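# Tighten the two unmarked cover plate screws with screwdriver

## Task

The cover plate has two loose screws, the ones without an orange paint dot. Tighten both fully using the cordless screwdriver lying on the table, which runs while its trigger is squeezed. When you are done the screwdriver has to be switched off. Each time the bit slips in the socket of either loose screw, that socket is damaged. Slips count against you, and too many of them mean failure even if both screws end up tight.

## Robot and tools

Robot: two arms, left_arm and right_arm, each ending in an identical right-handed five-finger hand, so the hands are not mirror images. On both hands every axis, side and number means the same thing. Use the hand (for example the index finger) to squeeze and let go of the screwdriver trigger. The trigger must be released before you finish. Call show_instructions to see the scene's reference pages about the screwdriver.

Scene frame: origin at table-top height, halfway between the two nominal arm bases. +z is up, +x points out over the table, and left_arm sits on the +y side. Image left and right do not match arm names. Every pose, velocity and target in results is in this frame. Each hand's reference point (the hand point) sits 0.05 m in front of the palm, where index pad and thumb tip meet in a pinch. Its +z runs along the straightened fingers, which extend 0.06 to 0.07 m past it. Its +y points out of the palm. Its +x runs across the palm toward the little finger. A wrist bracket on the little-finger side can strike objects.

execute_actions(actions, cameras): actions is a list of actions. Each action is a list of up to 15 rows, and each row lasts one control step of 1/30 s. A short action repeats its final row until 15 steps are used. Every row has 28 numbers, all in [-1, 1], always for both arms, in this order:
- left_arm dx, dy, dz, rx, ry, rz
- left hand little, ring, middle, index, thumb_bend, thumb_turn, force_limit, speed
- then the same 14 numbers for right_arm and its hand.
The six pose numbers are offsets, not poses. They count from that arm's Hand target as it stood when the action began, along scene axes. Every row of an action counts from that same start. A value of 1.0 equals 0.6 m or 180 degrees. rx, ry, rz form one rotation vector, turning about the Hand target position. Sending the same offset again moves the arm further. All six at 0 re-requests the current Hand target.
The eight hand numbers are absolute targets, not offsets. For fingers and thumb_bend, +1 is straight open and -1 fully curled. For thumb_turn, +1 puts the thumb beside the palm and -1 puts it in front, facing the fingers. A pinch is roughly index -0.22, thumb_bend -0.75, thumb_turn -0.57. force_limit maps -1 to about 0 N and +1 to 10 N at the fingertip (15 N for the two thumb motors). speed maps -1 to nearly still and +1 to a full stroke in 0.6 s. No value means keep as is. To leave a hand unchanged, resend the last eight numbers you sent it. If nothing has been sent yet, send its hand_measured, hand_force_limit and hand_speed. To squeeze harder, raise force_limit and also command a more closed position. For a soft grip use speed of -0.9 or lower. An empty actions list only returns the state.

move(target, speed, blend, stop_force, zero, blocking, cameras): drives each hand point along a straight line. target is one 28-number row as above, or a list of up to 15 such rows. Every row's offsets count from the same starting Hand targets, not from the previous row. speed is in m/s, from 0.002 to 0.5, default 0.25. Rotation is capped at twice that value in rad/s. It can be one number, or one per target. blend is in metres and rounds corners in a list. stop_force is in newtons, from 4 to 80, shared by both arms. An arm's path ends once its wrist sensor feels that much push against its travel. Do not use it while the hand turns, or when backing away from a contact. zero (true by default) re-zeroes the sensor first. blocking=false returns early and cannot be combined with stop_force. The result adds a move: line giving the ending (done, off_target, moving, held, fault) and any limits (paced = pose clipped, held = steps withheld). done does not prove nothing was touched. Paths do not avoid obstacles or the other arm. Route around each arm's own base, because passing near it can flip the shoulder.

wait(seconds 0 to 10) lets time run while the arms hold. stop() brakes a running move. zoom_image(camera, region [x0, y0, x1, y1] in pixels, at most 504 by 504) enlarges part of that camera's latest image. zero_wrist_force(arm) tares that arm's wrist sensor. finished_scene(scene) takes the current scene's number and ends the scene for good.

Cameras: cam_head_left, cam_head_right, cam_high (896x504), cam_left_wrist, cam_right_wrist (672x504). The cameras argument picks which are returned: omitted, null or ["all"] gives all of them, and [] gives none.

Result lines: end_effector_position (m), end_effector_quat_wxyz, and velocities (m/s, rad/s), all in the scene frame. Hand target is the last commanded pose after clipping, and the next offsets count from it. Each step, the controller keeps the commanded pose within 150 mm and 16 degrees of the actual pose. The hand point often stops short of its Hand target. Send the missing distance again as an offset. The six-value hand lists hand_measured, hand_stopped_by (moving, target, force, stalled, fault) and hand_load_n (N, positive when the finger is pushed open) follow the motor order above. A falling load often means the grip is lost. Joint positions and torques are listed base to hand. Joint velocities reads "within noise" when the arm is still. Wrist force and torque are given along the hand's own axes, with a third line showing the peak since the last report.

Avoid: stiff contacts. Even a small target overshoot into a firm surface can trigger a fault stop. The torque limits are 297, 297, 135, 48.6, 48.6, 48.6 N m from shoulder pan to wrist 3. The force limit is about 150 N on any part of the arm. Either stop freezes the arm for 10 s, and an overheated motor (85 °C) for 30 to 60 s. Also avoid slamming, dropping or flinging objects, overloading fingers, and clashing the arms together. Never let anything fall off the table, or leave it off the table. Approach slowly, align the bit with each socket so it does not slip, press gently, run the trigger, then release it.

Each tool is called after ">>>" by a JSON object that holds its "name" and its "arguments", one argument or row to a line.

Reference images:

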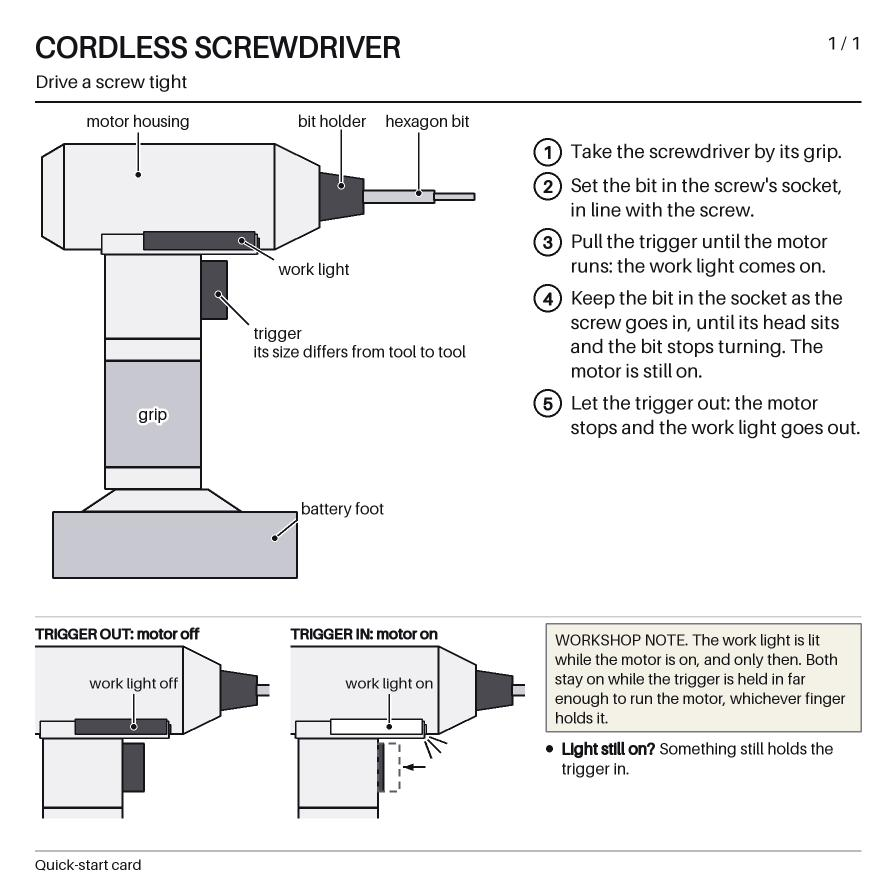

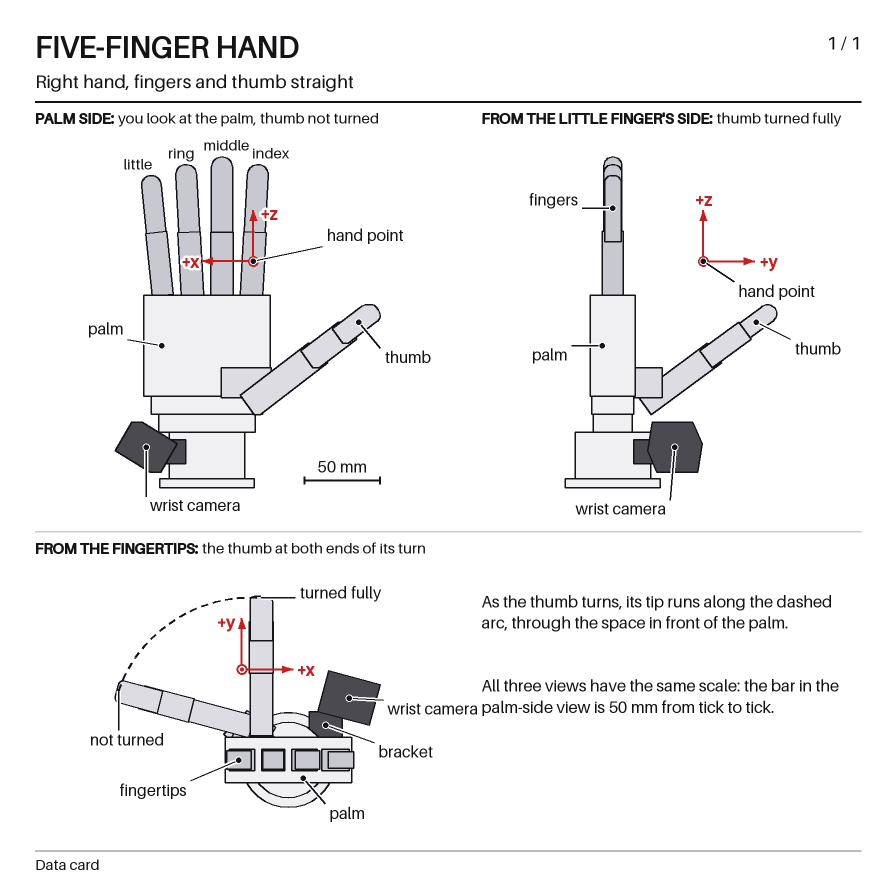

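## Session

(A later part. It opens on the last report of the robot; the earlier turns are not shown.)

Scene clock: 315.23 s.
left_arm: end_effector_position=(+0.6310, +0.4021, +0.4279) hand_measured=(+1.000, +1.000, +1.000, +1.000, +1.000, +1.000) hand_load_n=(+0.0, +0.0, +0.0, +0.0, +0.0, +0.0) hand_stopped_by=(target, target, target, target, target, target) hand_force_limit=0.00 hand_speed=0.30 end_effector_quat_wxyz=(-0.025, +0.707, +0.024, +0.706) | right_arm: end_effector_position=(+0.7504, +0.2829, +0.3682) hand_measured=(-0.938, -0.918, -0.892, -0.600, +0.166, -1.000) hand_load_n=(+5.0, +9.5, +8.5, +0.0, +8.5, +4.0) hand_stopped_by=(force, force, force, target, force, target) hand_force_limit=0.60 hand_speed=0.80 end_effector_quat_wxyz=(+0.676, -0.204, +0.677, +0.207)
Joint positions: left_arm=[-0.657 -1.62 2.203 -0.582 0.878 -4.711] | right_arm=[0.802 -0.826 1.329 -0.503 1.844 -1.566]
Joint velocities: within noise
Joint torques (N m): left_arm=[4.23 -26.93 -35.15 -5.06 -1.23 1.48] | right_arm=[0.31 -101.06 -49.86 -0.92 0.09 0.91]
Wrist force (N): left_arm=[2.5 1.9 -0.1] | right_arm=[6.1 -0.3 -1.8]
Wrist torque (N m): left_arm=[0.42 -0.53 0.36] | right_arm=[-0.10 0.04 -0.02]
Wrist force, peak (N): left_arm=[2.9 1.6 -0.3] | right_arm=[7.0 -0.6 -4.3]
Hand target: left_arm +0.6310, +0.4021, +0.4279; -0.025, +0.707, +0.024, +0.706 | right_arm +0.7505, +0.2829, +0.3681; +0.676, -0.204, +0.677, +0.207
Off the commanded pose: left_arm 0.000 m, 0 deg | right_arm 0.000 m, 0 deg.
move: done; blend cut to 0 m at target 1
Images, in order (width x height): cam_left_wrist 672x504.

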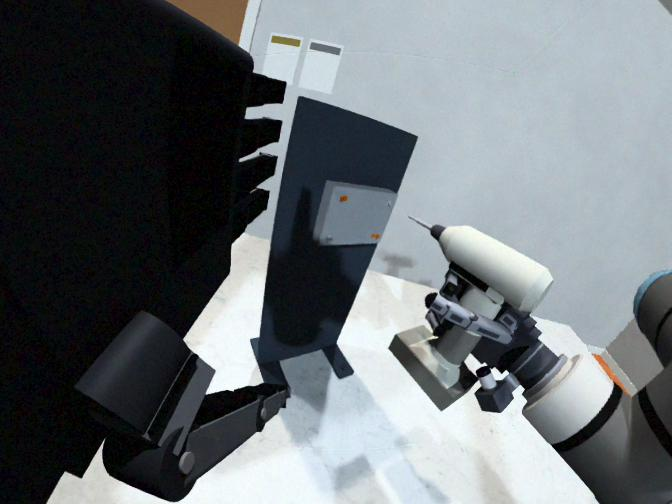

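>>> {"name": "move", "arguments": {
  "target": [0,0,0,0,0,0,1,1,1,1,1,1,0,0.3,-0.1,-0.138,-0.37,0,0,0,-0.98,-0.98,-1,-0.6,-0.98,-1,0.6,0.8],
  "speed": 0.15,
  "cameras": ["cam_left_wrist", "cam_head_left", "cam_high"]
}}

Scene clock: 317.60 s.
left_arm: end_effector_position=(+0.6310, +0.4021, +0.4279) hand_measured=(+1.000, +1.000, +1.000, +1.000, +1.000, +1.000) hand_load_n=(+0.0, +0.0, +0.0, +0.0, +0.0, +0.5) hand_stopped_by=(target, target, target, target, target, target) hand_force_limit=0.00 hand_speed=0.30 end_effector_quat_wxyz=(-0.025, +0.707, +0.024, +0.706) | right_arm: end_effector_position=(+0.6906, +0.2001, +0.1461) hand_measured=(-0.938, -0.918, -0.892, -0.600, +0.166, -1.000) hand_load_n=(+5.5, +9.5, +8.5, +0.0, +9.0, +4.0) hand_stopped_by=(force, force, force, target, force, target) hand_force_limit=0.60 hand_speed=0.80 end_effector_quat_wxyz=(+0.676, -0.204, +0.677, +0.207)
Joint positions: left_arm=[-0.657 -1.62 2.203 -0.582 0.878 -4.711] | right_arm=[0.791 -0.72 1.628 -0.908 1.834 -1.566]
Joint velocities: within noise
Joint torques (N m): left_arm=[5.98 -30.17 -34.33 -4.17 -0.67 2.03] | right_arm=[-4.46 -102.98 -31.05 -3.72 0.42 -0.88]
Wrist force (N): left_arm=[2.7 1.3 -0.3] | right_arm=[6.4 -0.4 -1.5]
Wrist torque (N m): left_arm=[0.35 -0.54 0.35] | right_arm=[-0.12 0.00 0.00]
Wrist force, peak (N): left_arm=[2.8 1.7 -0.3] | right_arm=[8.8 -0.4 -2.9]
Hand target: left_arm +0.6310, +0.4021, +0.4279; -0.025, +0.707, +0.024, +0.706 | right_arm +0.6905, +0.2001, +0.1461; +0.676, -0.204, +0.677, +0.207
Off the commanded pose: left_arm 0.000 m, 0 deg | right_arm 0.000 m, 0 deg.
move: done
Images, in order (width x height): cam_head_left 896x504, cam_high 896x504, cam_left_wrist 672x504.

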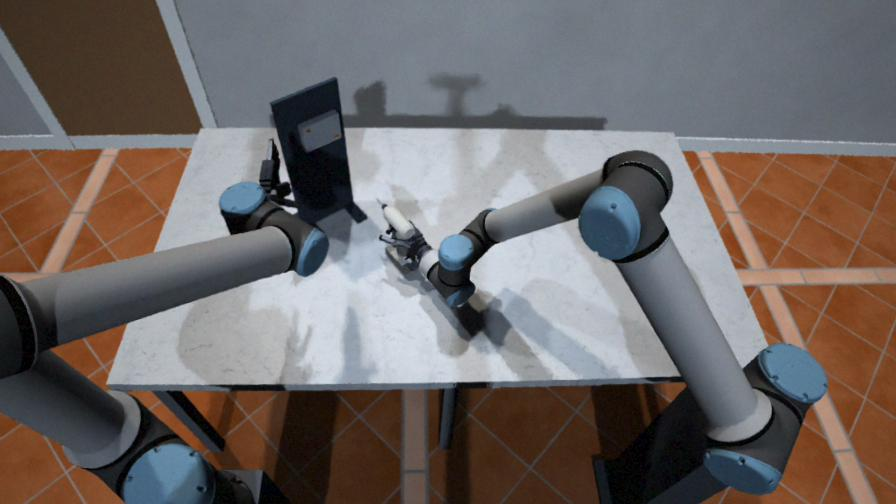

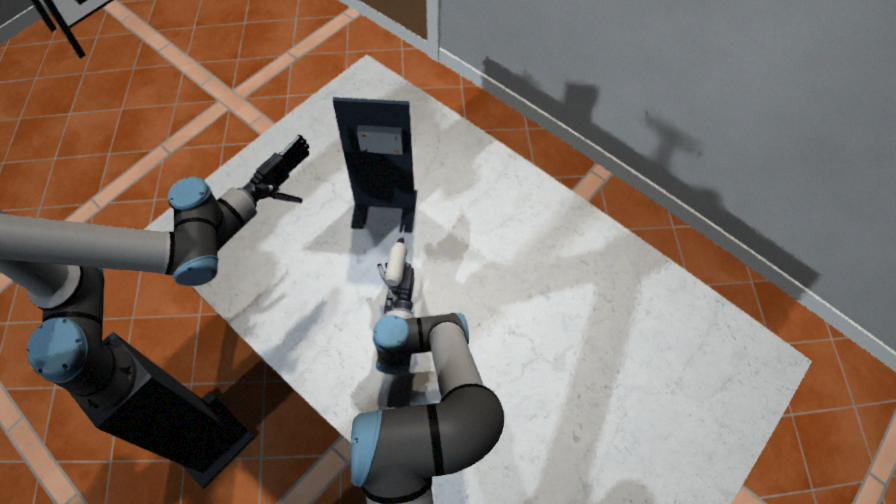

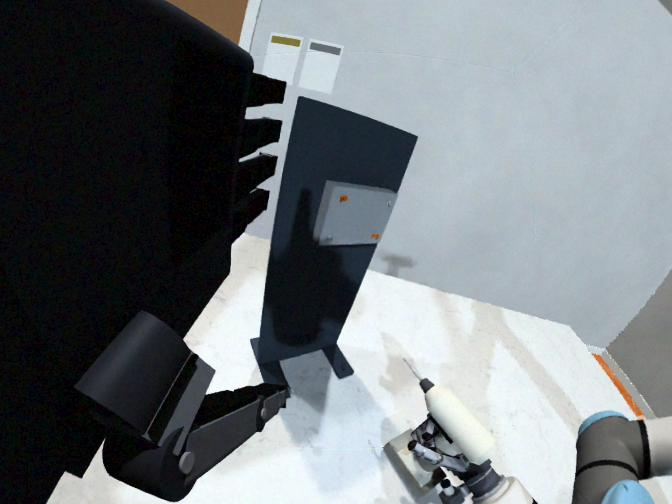

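Lower to contact.

>>> {"name": "move", "arguments": {
  "target": [0,0,0,0,0,0,1,1,1,1,1,1,0,0.3,0,0,-0.07,0,0,0,-0.98,-0.98,-1,-0.6,-0.98,-1,0.6,0.8],
  "speed": 0.02,
  "stop_force": 6,
  "cameras": ["cam_left_wrist"]
}}

>>> {"name": "zoom_image", "arguments": {
  "camera": "cam_left_wrist",
  "region": [370, 330, 540, 504]
}}

Scene clock: 319.10 s.
left_arm: end_effector_position=(+0.6310, +0.4021, +0.4279) hand_measured=(+1.000, +1.000, +1.000, +1.000, +1.000, +1.000) hand_load_n=(+0.0, +0.0, +0.0, +0.0, +0.0, +0.0) hand_stopped_by=(target, target, target, target, target, target) hand_force_limit=0.00 hand_speed=0.30 end_effector_quat_wxyz=(-0.025, +0.707, +0.024, +0.706) | right_arm: end_effector_position=(+0.6905, +0.2000, +0.1364) hand_measured=(-0.938, -0.918, -0.892, -0.600, +0.166, -1.000) hand_load_n=(+6.0, +10.5, +8.5, +0.0, +8.0, +4.5) hand_stopped_by=(force, force, force, target, force, target) hand_force_limit=0.60 hand_speed=0.80 end_effector_quat_wxyz=(+0.676, -0.204, +0.677, +0.207)
Joint positions: left_arm=[-0.657 -1.62 2.203 -0.582 0.878 -4.711] | right_arm=[0.791 -0.707 1.626 -0.919 1.834 -1.566]
Joint velocities: within noise
Joint torques (N m): left_arm=[7.1 -31.31 -35.38 -4.39 -1.82 1.73] | right_arm=[7.35 -114.51 -26.76 -4.07 1.17 -1.17]
Wrist force (N): left_arm=[2.3 1.5 -0.2] | right_arm=[5.8 -0.3 -2.2]
Wrist torque (N m): left_arm=[0.37 -0.49 0.34] | right_arm=[-0.08 0.10 -0.03]
Wrist force, peak (N): left_arm=[2.8 1.6 -0.2] | right_arm=[-7.3 -0.2 -3.6]
Hand target: left_arm +0.6310, +0.4021, +0.4279; -0.025, +0.707, +0.024, +0.706 | right_arm +0.6905, +0.2000, +0.1365; +0.676, -0.204, +0.677, +0.207 (not the last commanded pose)
Off the commanded pose: left_arm 0.000 m, 0 deg | right_arm 0.032 m, 0 deg.
move: contact (right_arm)
Images, in order (width x height): cam_left_wrist 672x504.

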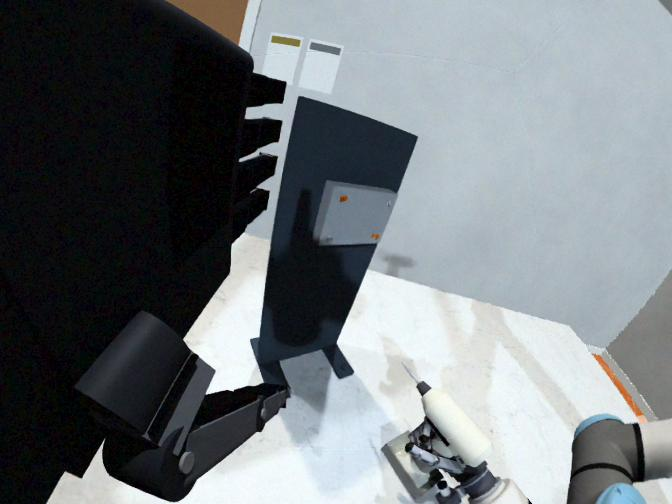

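Scaled by 2.897 from the camera's 672x504 image, which has a finer 960x720 frame.

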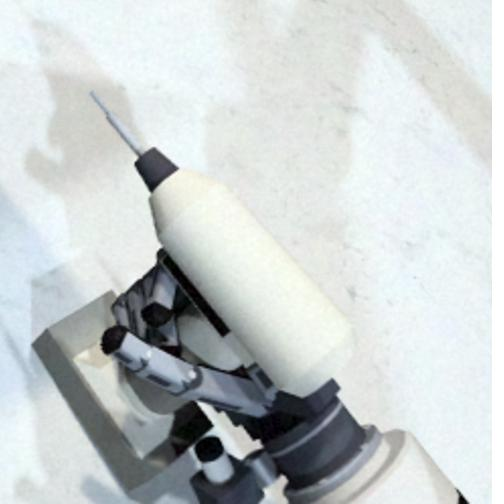

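>>> {"name": "move", "arguments": {
  "target": [0,0,0,0,0,0,1,1,1,1,1,1,0,0.3,0,0,-0.03,0,0,0,-0.98,-0.98,-1,-0.6,-0.98,-1,0.6,0.8],
  "speed": 0.008,
  "stop_force": 6,
  "cameras": ["cam_left_wrist", "cam_right_wrist"]
}}

>>> {"name": "zoom_image", "arguments": {
  "camera": "cam_left_wrist",
  "region": [370, 330, 540, 504]
}}

Scene clock: 320.03 s.
left_arm: end_effector_position=(+0.6310, +0.4021, +0.4279) hand_measured=(+1.000, +1.000, +1.000, +1.000, +1.000, +1.000) hand_load_n=(+0.0, +0.0, +0.0, +0.0, +0.0, +0.0) hand_stopped_by=(target, target, target, target, target, target) hand_force_limit=0.00 hand_speed=0.30 end_effector_quat_wxyz=(-0.025, +0.707, +0.024, +0.706) | right_arm: end_effector_position=(+0.6905, +0.2000, +0.1362) hand_measured=(-0.938, -0.918, -0.892, -0.600, +0.166, -1.000) hand_load_n=(+6.5, +10.0, +8.5, +0.0, +8.0, +4.5) hand_stopped_by=(force, force, force, target, force, target) hand_force_limit=0.60 hand_speed=0.80 end_effector_quat_wxyz=(+0.676, -0.204, +0.677, +0.207)
Joint positions: left_arm=[-0.657 -1.62 2.203 -0.582 0.878 -4.711] | right_arm=[0.791 -0.707 1.626 -0.92 1.834 -1.566]
Joint velocities: within noise
Joint torques (N m): left_arm=[9.66 -30.57 -33.73 -4.42 -1.21 1.47] | right_arm=[6.31 -112.43 -25.6 -1.19 1.31 -1.12]
Wrist force (N): left_arm=[2.3 1.6 0.2] | right_arm=[4.2 -0.5 -1.3]
Wrist torque (N m): left_arm=[0.35 -0.50 0.33] | right_arm=[-0.16 0.01 -0.11]
Wrist force, peak (N): left_arm=[2.8 1.7 -0.5] | right_arm=[6.3 0.0 -1.8]
Hand target: left_arm +0.6310, +0.4021, +0.4279; -0.025, +0.707, +0.024, +0.706 | right_arm +0.6905, +0.2000, +0.1362; +0.676, -0.204, +0.677, +0.207 (not the last commanded pose)
Off the commanded pose: left_arm 0.000 m, 0 deg | right_arm 0.018 m, 0 deg.
move: contact (right_arm)
Images, in order (width x height): cam_left_wrist 672x504, cam_right_wrist 672x504.

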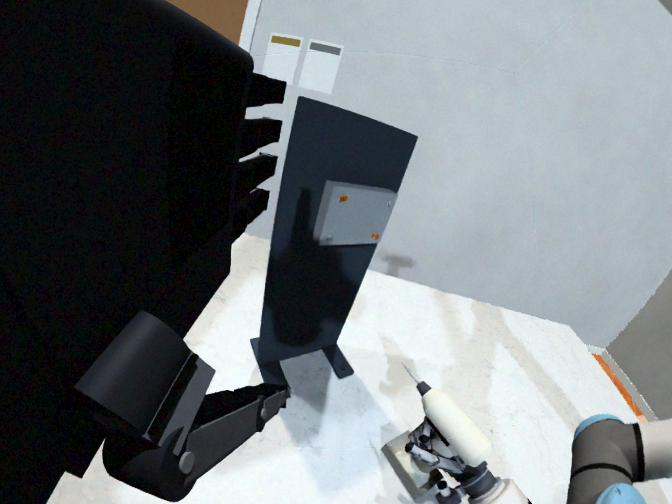

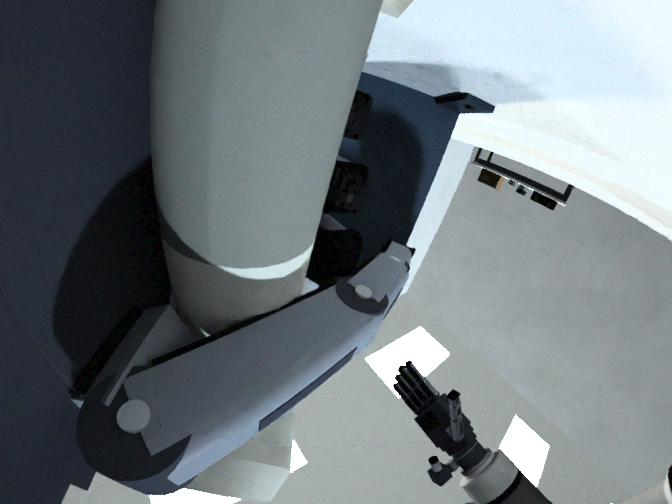

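Scaled by 2.897 from the camera's 672x504 image, which has a finer 960x720 frame.

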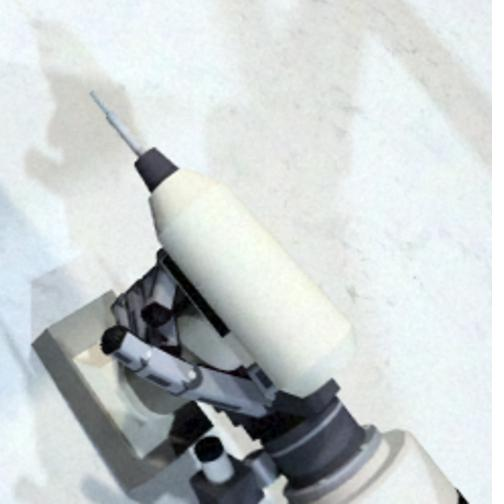

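>>> {"name": "zoom_image", "arguments": {
  "camera": "cam_left_wrist",
  "region": [375, 345, 505, 504]
}}

>>> {"name": "wait", "arguments": {
  "seconds": 0.1
}}

>>> {"name": "zoom_image", "arguments": {
  "camera": "cam_head_left",
  "region": [340, 170, 500, 310]
}}

>>> {"name": "zoom_image", "arguments": {
  "camera": "cam_high",
  "region": [350, 210, 450, 340]
}}

Scaled by 3.170 from the camera's 672x504 image, which has a finer 960x720 frame.

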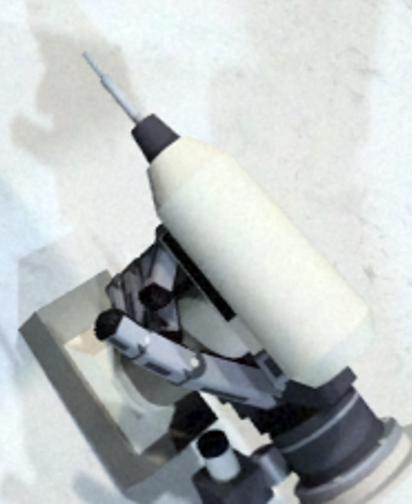

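Scene clock: 320.47 s.
left_arm: end_effector_position=(+0.6310, +0.4021, +0.4279) hand_measured=(+1.000, +1.000, +1.000, +1.000, +1.000, +1.000) hand_load_n=(+0.0, +0.0, +0.0, +0.0, +0.0, +0.0) hand_stopped_by=(target, target, target, target, target, target) hand_force_limit=0.00 hand_speed=0.30 end_effector_quat_wxyz=(-0.025, +0.707, +0.024, +0.706) | right_arm: end_effector_position=(+0.6905, +0.2000, +0.1362) hand_measured=(-0.938, -0.918, -0.892, -0.600, +0.166, -1.000) hand_load_n=(+6.5, +10.5, +9.0, +0.0, +8.0, +4.5) hand_stopped_by=(force, force, force, target, force, target) hand_force_limit=0.60 hand_speed=0.80 end_effector_quat_wxyz=(+0.676, -0.204, +0.677, +0.207)
Joint positions: left_arm=[-0.657 -1.62 2.203 -0.582 0.878 -4.711] | right_arm=[0.791 -0.707 1.626 -0.92 1.834 -1.566]
Joint velocities: within noise
Joint torques (N m): left_arm=[9.01 -31.38 -34.78 -4.57 -1.21 1.5] | right_arm=[5.49 -114.26 -24.92 -1.26 1.16 -1.17]
Wrist force (N): left_arm=[2.2 1.6 -0.2] | right_arm=[4.5 0.1 -1.5]
Wrist torque (N m): left_arm=[0.37 -0.47 0.33] | right_arm=[-0.08 -0.01 -0.08]
Wrist force, peak (N): left_arm=[2.8 1.6 -0.4] | right_arm=[4.5 0.1 -1.5]
Hand target: left_arm +0.6310, +0.4021, +0.4279; -0.025, +0.707, +0.024, +0.706 | right_arm +0.6905, +0.2000, +0.1362; +0.676, -0.204, +0.677, +0.207 (not the last commanded pose)
Off the commanded pose: left_arm 0.000 m, 0 deg | right_arm 0.018 m, 0 deg.
wait: 0.10 s; at rest from the start

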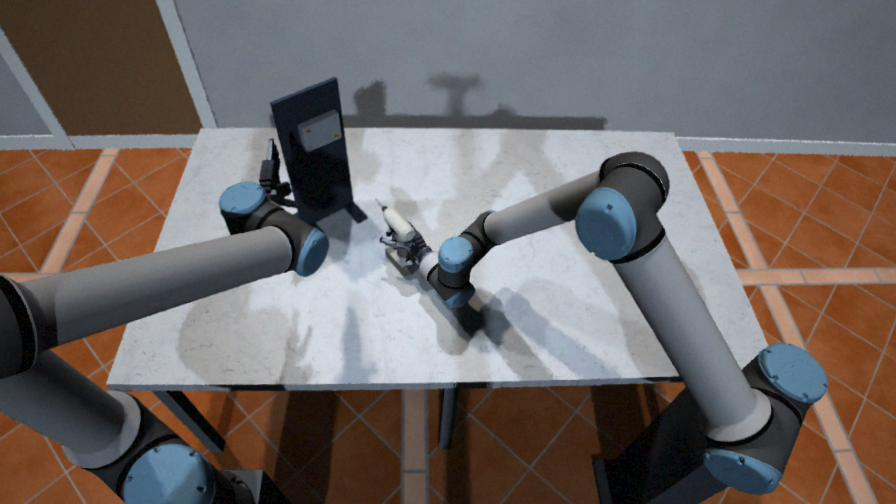

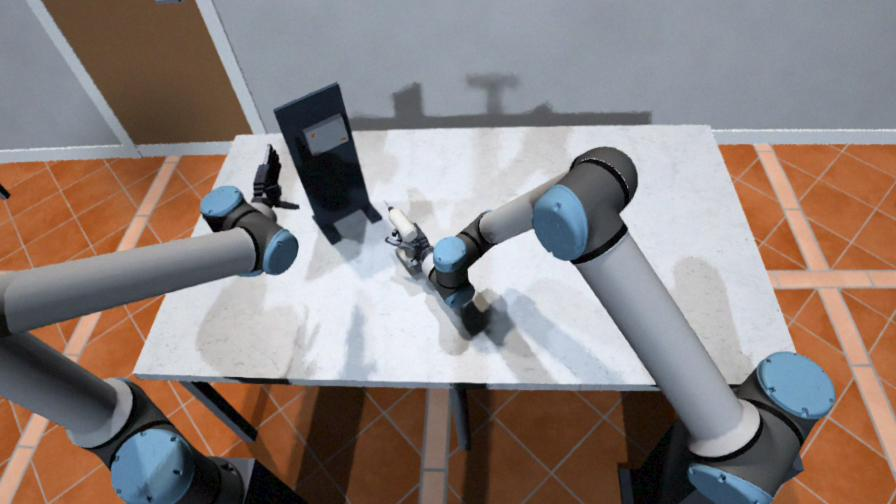

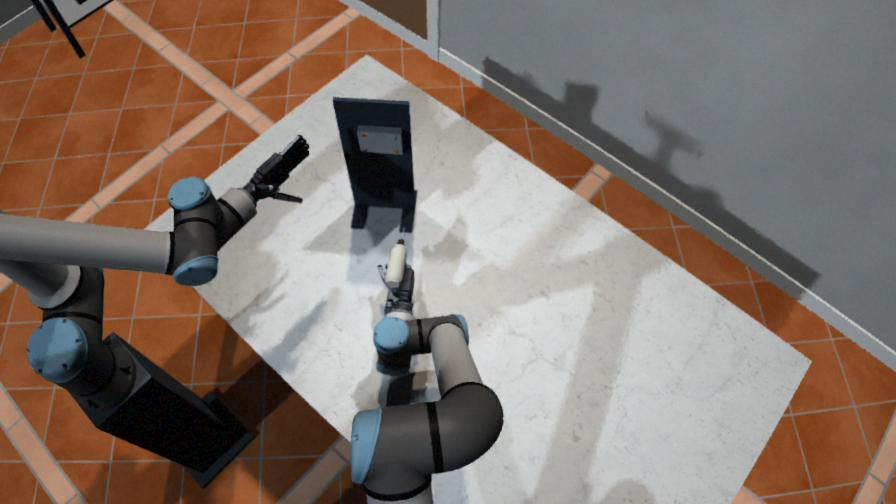

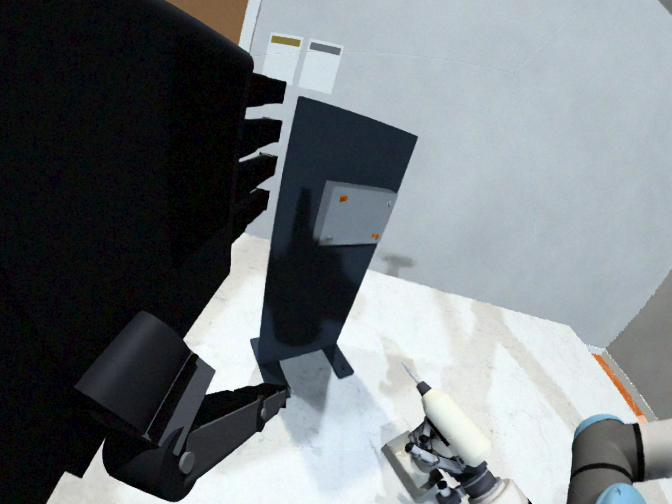

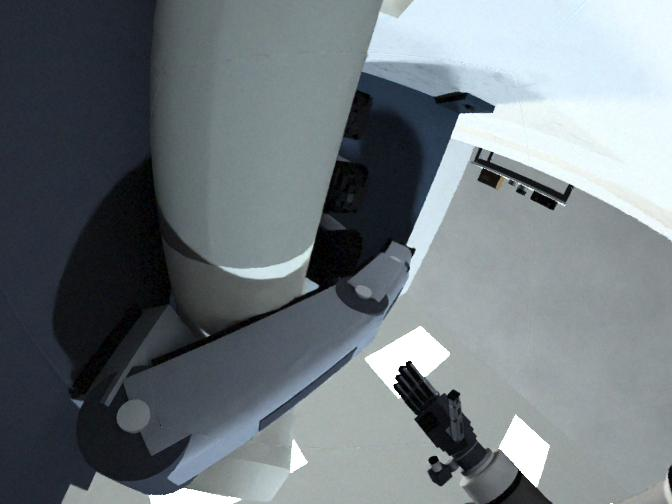

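Scaled by 3.150.

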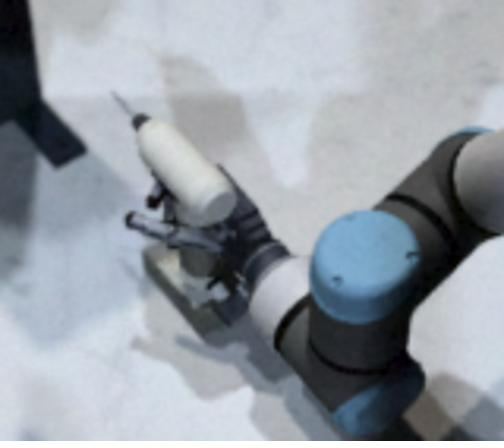

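Scaled by 3.877.

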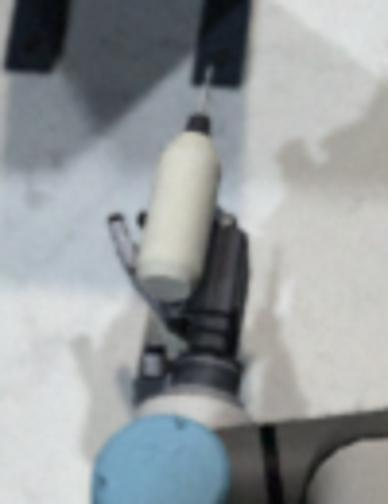

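>>> {"name": "move", "arguments": {
  "target": [0,0,0,0,0,0,1,1,1,1,1,1,0,0.3,0,0,0.025,-0.0367,-0.0251,0,-0.98,-0.98,-1,-0.6,-0.98,-1,0.6,0.8],
  "speed": 0.15,
  "cameras": []
}}

>>> {"name": "move", "arguments": {
  "target": [0,0,0,0,0,0,1,1,1,1,1,1,0,0.3,0,0,-0.08,0,0,0,-0.98,-0.98,-1,-0.6,-0.98,-1,0.6,0.8],
  "speed": 0.015,
  "stop_force": 5,
  "cameras": ["cam_left_wrist"]
}}

>>> {"name": "zoom_image", "arguments": {
  "camera": "cam_left_wrist",
  "region": [375, 345, 505, 504]
}}

Scene clock: 322.00 s.
left_arm: end_effector_position=(+0.6310, +0.4021, +0.4279) hand_measured=(+1.000, +1.000, +1.000, +1.000, +1.000, +1.000) hand_load_n=(+0.0, +0.0, +0.0, +0.0, +0.0, +0.0) hand_stopped_by=(target, target, target, target, target, target) hand_force_limit=0.00 hand_speed=0.30 end_effector_quat_wxyz=(-0.025, +0.707, +0.024, +0.706) | right_arm: end_effector_position=(+0.6905, +0.1999, +0.1512) hand_measured=(-0.938, -0.918, -0.892, -0.600, +0.166, -1.000) hand_load_n=(+6.0, +10.5, +9.0, +0.0, +8.0, +4.5) hand_stopped_by=(force, force, force, target, force, target) hand_force_limit=0.60 hand_speed=0.80 end_effector_quat_wxyz=(+0.689, -0.250, +0.661, +0.159)
Joint positions: left_arm=[-0.657 -1.62 2.203 -0.582 0.878 -4.711] | right_arm=[0.787 -0.739 1.634 -0.897 1.829 -1.706]
Joint velocities: within noise
Joint torques (N m): left_arm=[5.34 -30.13 -33.83 -4.42 -1.06 1.4] | right_arm=[-1.44 -99.24 -36.46 -6.87 0.8 -0.75]
Wrist force (N): left_arm=[2.1 1.6 -0.3] | right_arm=[6.5 1.2 -1.7]
Wrist torque (N m): left_arm=[0.39 -0.45 0.32] | right_arm=[0.02 -0.02 0.09]
Wrist force, peak (N): left_arm=[2.6 1.9 -0.3] | right_arm=[7.2 0.1 -1.5]
Hand target: left_arm +0.6310, +0.4021, +0.4279; -0.025, +0.707, +0.024, +0.706 | right_arm +0.6905, +0.2000, +0.1512; +0.690, -0.250, +0.661, +0.159
Off the commanded pose: left_arm 0.000 m, 0 deg | right_arm 0.000 m, 0 deg.
move: done
No camera images: "cameras" was empty.

Scene clock: 324.00 s.
left_arm: end_effector_position=(+0.6310, +0.4021, +0.4279) hand_measured=(+1.000, +1.000, +1.000, +1.000, +1.000, +1.000) hand_load_n=(+0.0, +0.0, +0.0, +0.0, +0.0, +0.0) hand_stopped_by=(target, target, target, target, target, target) hand_force_limit=0.00 hand_speed=0.30 end_effector_quat_wxyz=(-0.025, +0.707, +0.024, +0.706) | right_arm: end_effector_position=(+0.6905, +0.2000, +0.1348) hand_measured=(-0.938, -0.918, -0.892, -0.600, +0.166, -1.000) hand_load_n=(+6.5, +10.5, +9.0, +0.0, +8.0, +4.5) hand_stopped_by=(force, force, force, target, force, target) hand_force_limit=0.60 hand_speed=0.80 end_effector_quat_wxyz=(+0.690, -0.250, +0.661, +0.159)
Joint positions: left_arm=[-0.657 -1.62 2.203 -0.582 0.878 -4.711] | right_arm=[0.787 -0.718 1.632 -0.916 1.829 -1.706]
Joint velocities: within noise
Joint torques (N m): left_arm=[6.84 -30.84 -34.5 -3.89 -0.75 1.62] | right_arm=[12.14 -113.48 -25.22 -1.68 1.43 -1.95]
Wrist force (N): left_arm=[2.2 1.6 0.2] | right_arm=[4.7 0.8 -1.4]
Wrist torque (N m): left_arm=[0.35 -0.49 0.33] | right_arm=[-0.05 0.01 0.03]
Wrist force, peak (N): left_arm=[3.0 1.8 -0.2] | right_arm=[6.5 1.1 -1.6]
Hand target: left_arm +0.6310, +0.4021, +0.4279; -0.025, +0.707, +0.024, +0.706 | right_arm +0.6905, +0.2000, +0.1348; +0.690, -0.250, +0.661, +0.159 (not the last commanded pose)
Off the commanded pose: left_arm 0.000 m, 0 deg | right_arm 0.032 m, 0 deg.
move: contact (right_arm)
Images, in order (width x height): cam_left_wrist 672x504.

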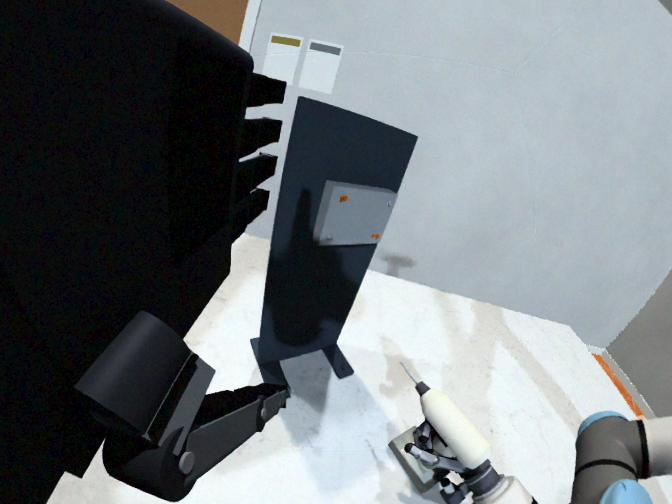

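Scaled by 3.170 from the camera's 672x504 image, which has a finer 960x720 frame.

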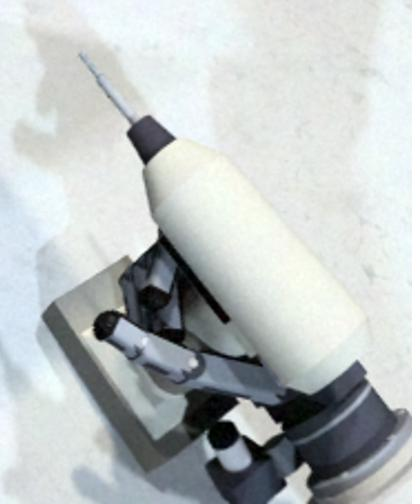

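>>> {"name": "move", "arguments": {
  "target": [0,0,0,0,0,0,1,1,1,1,1,1,0,0.3,0,0,0.012,0.0183,0.0125,0,-0.98,-0.98,-1,-0.6,-0.98,-1,0.6,0.8],
  "speed": 0.15,
  "cameras": []
}}

>>> {"name": "move", "arguments": {
  "target": [0,0,0,0,0,0,1,1,1,1,1,1,0,0.3,0,0,-0.06,0,0,0,-0.98,-0.98,-1,-0.6,-0.98,-1,0.6,0.8],
  "speed": 0.012,
  "stop_force": 5,
  "cameras": ["cam_left_wrist"]
}}

>>> {"name": "zoom_image", "arguments": {
  "camera": "cam_left_wrist",
  "region": [375, 345, 505, 504]
}}

Scene clock: 325.07 s.
left_arm: end_effector_position=(+0.6310, +0.4021, +0.4279) hand_measured=(+1.000, +1.000, +1.000, +1.000, +1.000, +1.000) hand_load_n=(+0.0, +0.0, +0.0, +0.0, +0.0, +0.0) hand_stopped_by=(target, target, target, target, target, target) hand_force_limit=0.00 hand_speed=0.30 end_effector_quat_wxyz=(-0.025, +0.707, +0.024, +0.706) | right_arm: end_effector_position=(+0.6905, +0.2000, +0.1420) hand_measured=(-0.938, -0.918, -0.892, -0.600, +0.166, -1.000) hand_load_n=(+6.5, +10.5, +9.0, +0.0, +8.0, +4.5) hand_stopped_by=(force, force, force, target, force, target) hand_force_limit=0.60 hand_speed=0.80 end_effector_quat_wxyz=(+0.683, -0.227, +0.669, +0.183)
Joint positions: left_arm=[-0.657 -1.62 2.203 -0.582 0.878 -4.711] | right_arm=[0.789 -0.721 1.63 -0.91 1.831 -1.637]
Joint velocities: within noise
Joint torques (N m): left_arm=[6.46 -28.5 -33.03 -4.37 -1.25 1.52] | right_arm=[8.11 -104.73 -35.75 -4.09 1.27 -1.89]
Wrist force (N): left_arm=[2.5 1.7 -0.1] | right_arm=[6.4 0.6 -1.8]
Wrist torque (N m): left_arm=[0.39 -0.51 0.35] | right_arm=[-0.03 0.01 0.04]
Wrist force, peak (N): left_arm=[2.6 2.0 -0.1] | right_arm=[6.5 1.0 -1.7]
Hand target: left_arm +0.6310, +0.4021, +0.4279; -0.025, +0.707, +0.024, +0.706 | right_arm +0.6905, +0.2000, +0.1420; +0.683, -0.227, +0.669, +0.183
Off the commanded pose: left_arm 0.000 m, 0 deg | right_arm 0.000 m, 0 deg.
move: done
No camera images: "cameras" was empty.

Scene clock: 326.50 s.
left_arm: end_effector_position=(+0.6310, +0.4021, +0.4279) hand_measured=(+1.000, +1.000, +1.000, +1.000, +1.000, +1.000) hand_load_n=(+0.0, +0.0, +0.0, +0.0, +0.0, +0.0) hand_stopped_by=(target, target, target, target, target, target) hand_force_limit=0.00 hand_speed=0.30 end_effector_quat_wxyz=(-0.025, +0.707, +0.024, +0.706) | right_arm: end_effector_position=(+0.6905, +0.2000, +0.1356) hand_measured=(-0.938, -0.918, -0.892, -0.600, +0.166, -1.000) hand_load_n=(+6.5, +11.0, +9.0, +0.0, +8.0, +4.5) hand_stopped_by=(force, force, force, target, force, target) hand_force_limit=0.60 hand_speed=0.80 end_effector_quat_wxyz=(+0.683, -0.227, +0.669, +0.183)
Joint positions: left_arm=[-0.657 -1.62 2.203 -0.582 0.878 -4.711] | right_arm=[0.789 -0.712 1.629 -0.918 1.831 -1.637]
Joint velocities: within noise
Joint torques (N m): left_arm=[8.26 -29.85 -34.55 -4.2 -1.08 1.28] | right_arm=[-1.27 -112.84 -24.68 -0.97 0.05 0.43]
Wrist force (N): left_arm=[2.6 1.2 -0.1] | right_arm=[3.4 0.4 -1.0]
Wrist torque (N m): left_arm=[0.31 -0.53 0.34] | right_arm=[-0.07 0.01 0.01]
Wrist force, peak (N): left_arm=[2.8 1.4 -0.1] | right_arm=[6.4 0.5 -1.6]
Hand target: left_arm +0.6310, +0.4021, +0.4279; -0.025, +0.707, +0.024, +0.706 | right_arm +0.6905, +0.2000, +0.1356; +0.683, -0.227, +0.669, +0.183 (not the last commanded pose)
Off the commanded pose: left_arm 0.000 m, 0 deg | right_arm 0.030 m, 0 deg.
move: contact (right_arm)
Images, in order (width x height): cam_left_wrist 672x504.

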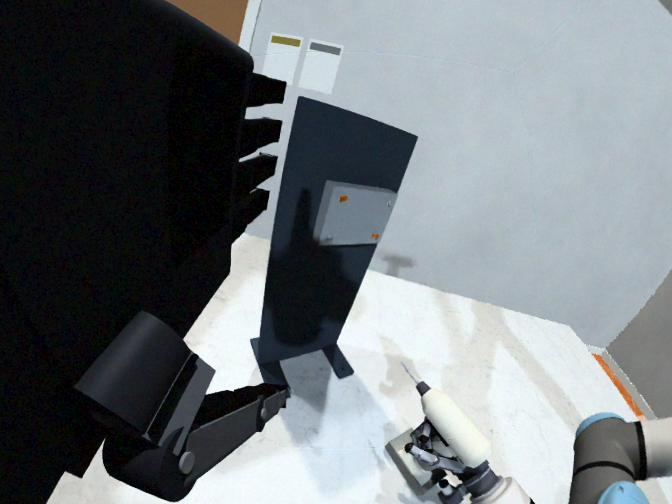

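Scaled by 3.170 from the camera's 672x504 image, which has a finer 960x720 frame.

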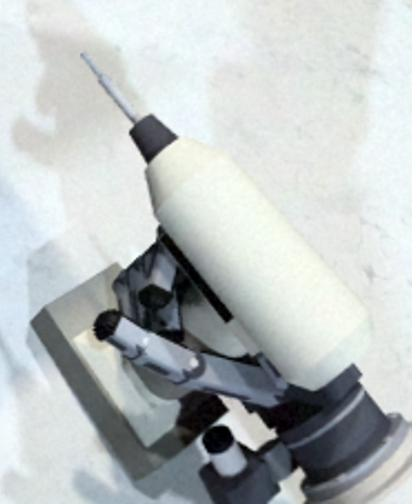

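>>> {"name": "wait", "arguments": {
  "seconds": 0.05,
  "cameras": ["cam_head_left","cam_head_right","cam_high","cam_left_wrist"]
}}

>>> {"name": "zoom_image", "arguments": {
  "camera": "cam_head_left",
  "region": [370, 190, 440, 290]
}}

>>> {"name": "zoom_image", "arguments": {
  "camera": "cam_head_right",
  "region": [370, 190, 440, 290]
}}

Scene clock: 326.83 s.
left_arm: end_effector_position=(+0.6310, +0.4021, +0.4279) hand_measured=(+1.000, +1.000, +1.000, +1.000, +1.000, +1.000) hand_load_n=(+0.0, +0.0, +0.0, +0.0, +0.0, +0.0) hand_stopped_by=(target, target, target, target, target, target) hand_force_limit=0.00 hand_speed=0.30 end_effector_quat_wxyz=(-0.025, +0.707, +0.024, +0.706) | right_arm: end_effector_position=(+0.6905, +0.2000, +0.1356) hand_measured=(-0.938, -0.918, -0.892, -0.600, +0.166, -1.000) hand_load_n=(+6.5, +10.5, +9.0, +0.0, +8.0, +4.5) hand_stopped_by=(force, force, force, target, force, target) hand_force_limit=0.60 hand_speed=0.80 end_effector_quat_wxyz=(+0.683, -0.227, +0.669, +0.183)
Joint positions: left_arm=[-0.657 -1.62 2.203 -0.582 0.878 -4.711] | right_arm=[0.789 -0.712 1.629 -0.918 1.831 -1.637]
Joint velocities: within noise
Joint torques (N m): left_arm=[8.27 -29.88 -34.13 -3.71 -0.79 1.75] | right_arm=[-1.24 -112.69 -25.33 -1.12 0.13 0.21]
Wrist force (N): left_arm=[2.5 1.6 -0.2] | right_arm=[3.5 -0.1 -1.0]
Wrist torque (N m): left_arm=[0.38 -0.51 0.34] | right_arm=[-0.13 -0.01 0.00]
Wrist force, peak (N): left_arm=[3.1 1.3 0.0] | right_arm=[3.6 0.1 -1.4]
Hand target: left_arm +0.6310, +0.4021, +0.4279; -0.025, +0.707, +0.024, +0.706 | right_arm +0.6905, +0.2000, +0.1356; +0.683, -0.227, +0.669, +0.183 (not the last commanded pose)
Off the commanded pose: left_arm 0.000 m, 0 deg | right_arm 0.030 m, 0 deg.
wait: 0.07 s; at rest from the start
Images, in order (width x height): cam_head_left 896x504, cam_head_right 896x504, cam_high 896x504, cam_left_wrist 672x504.

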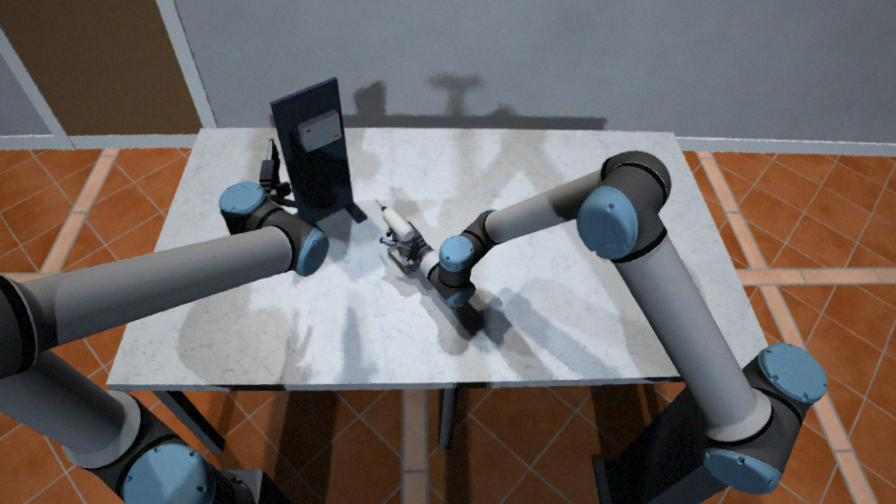

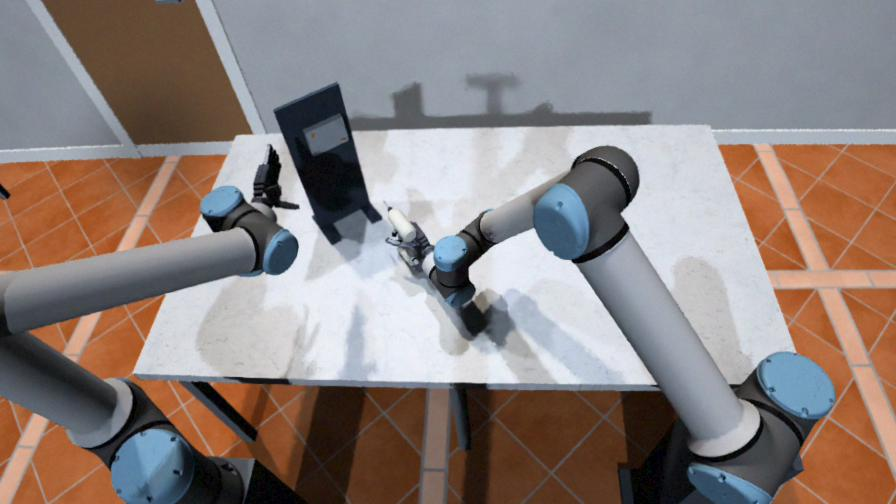

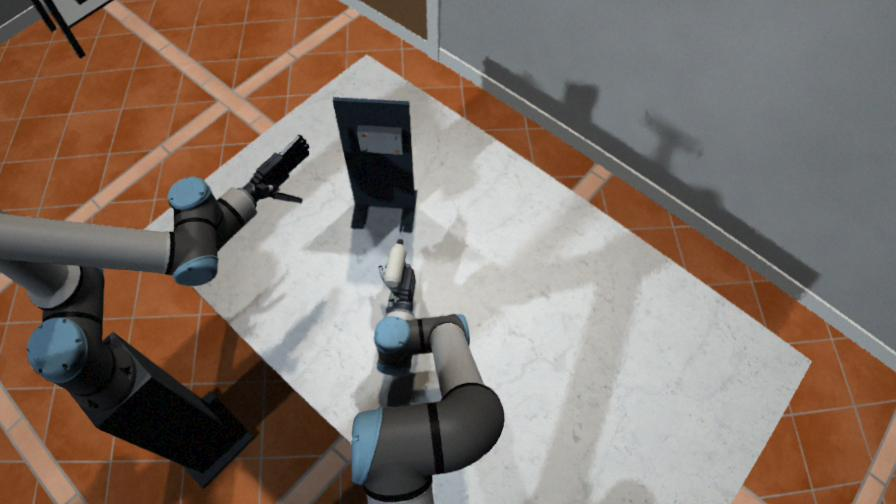

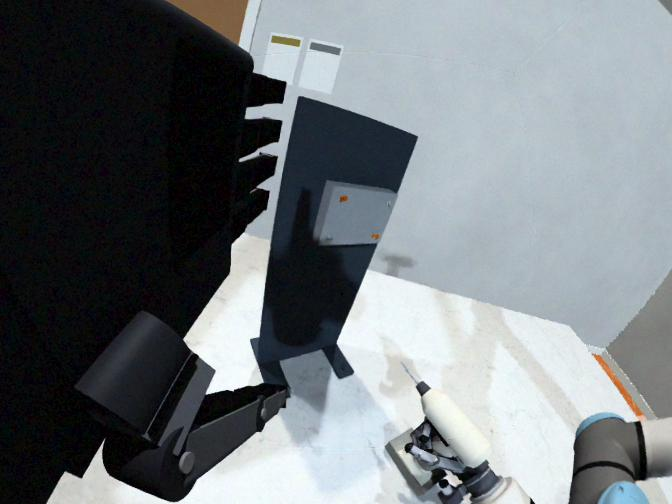

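Scaled by 5.040.

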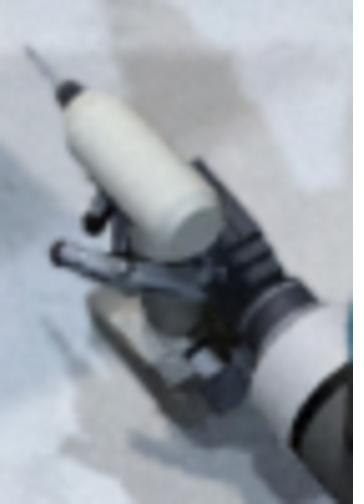

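Scaled by 5.040.

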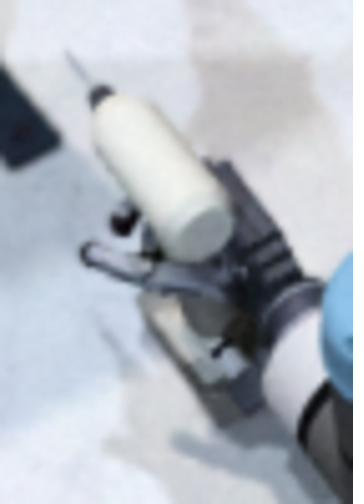

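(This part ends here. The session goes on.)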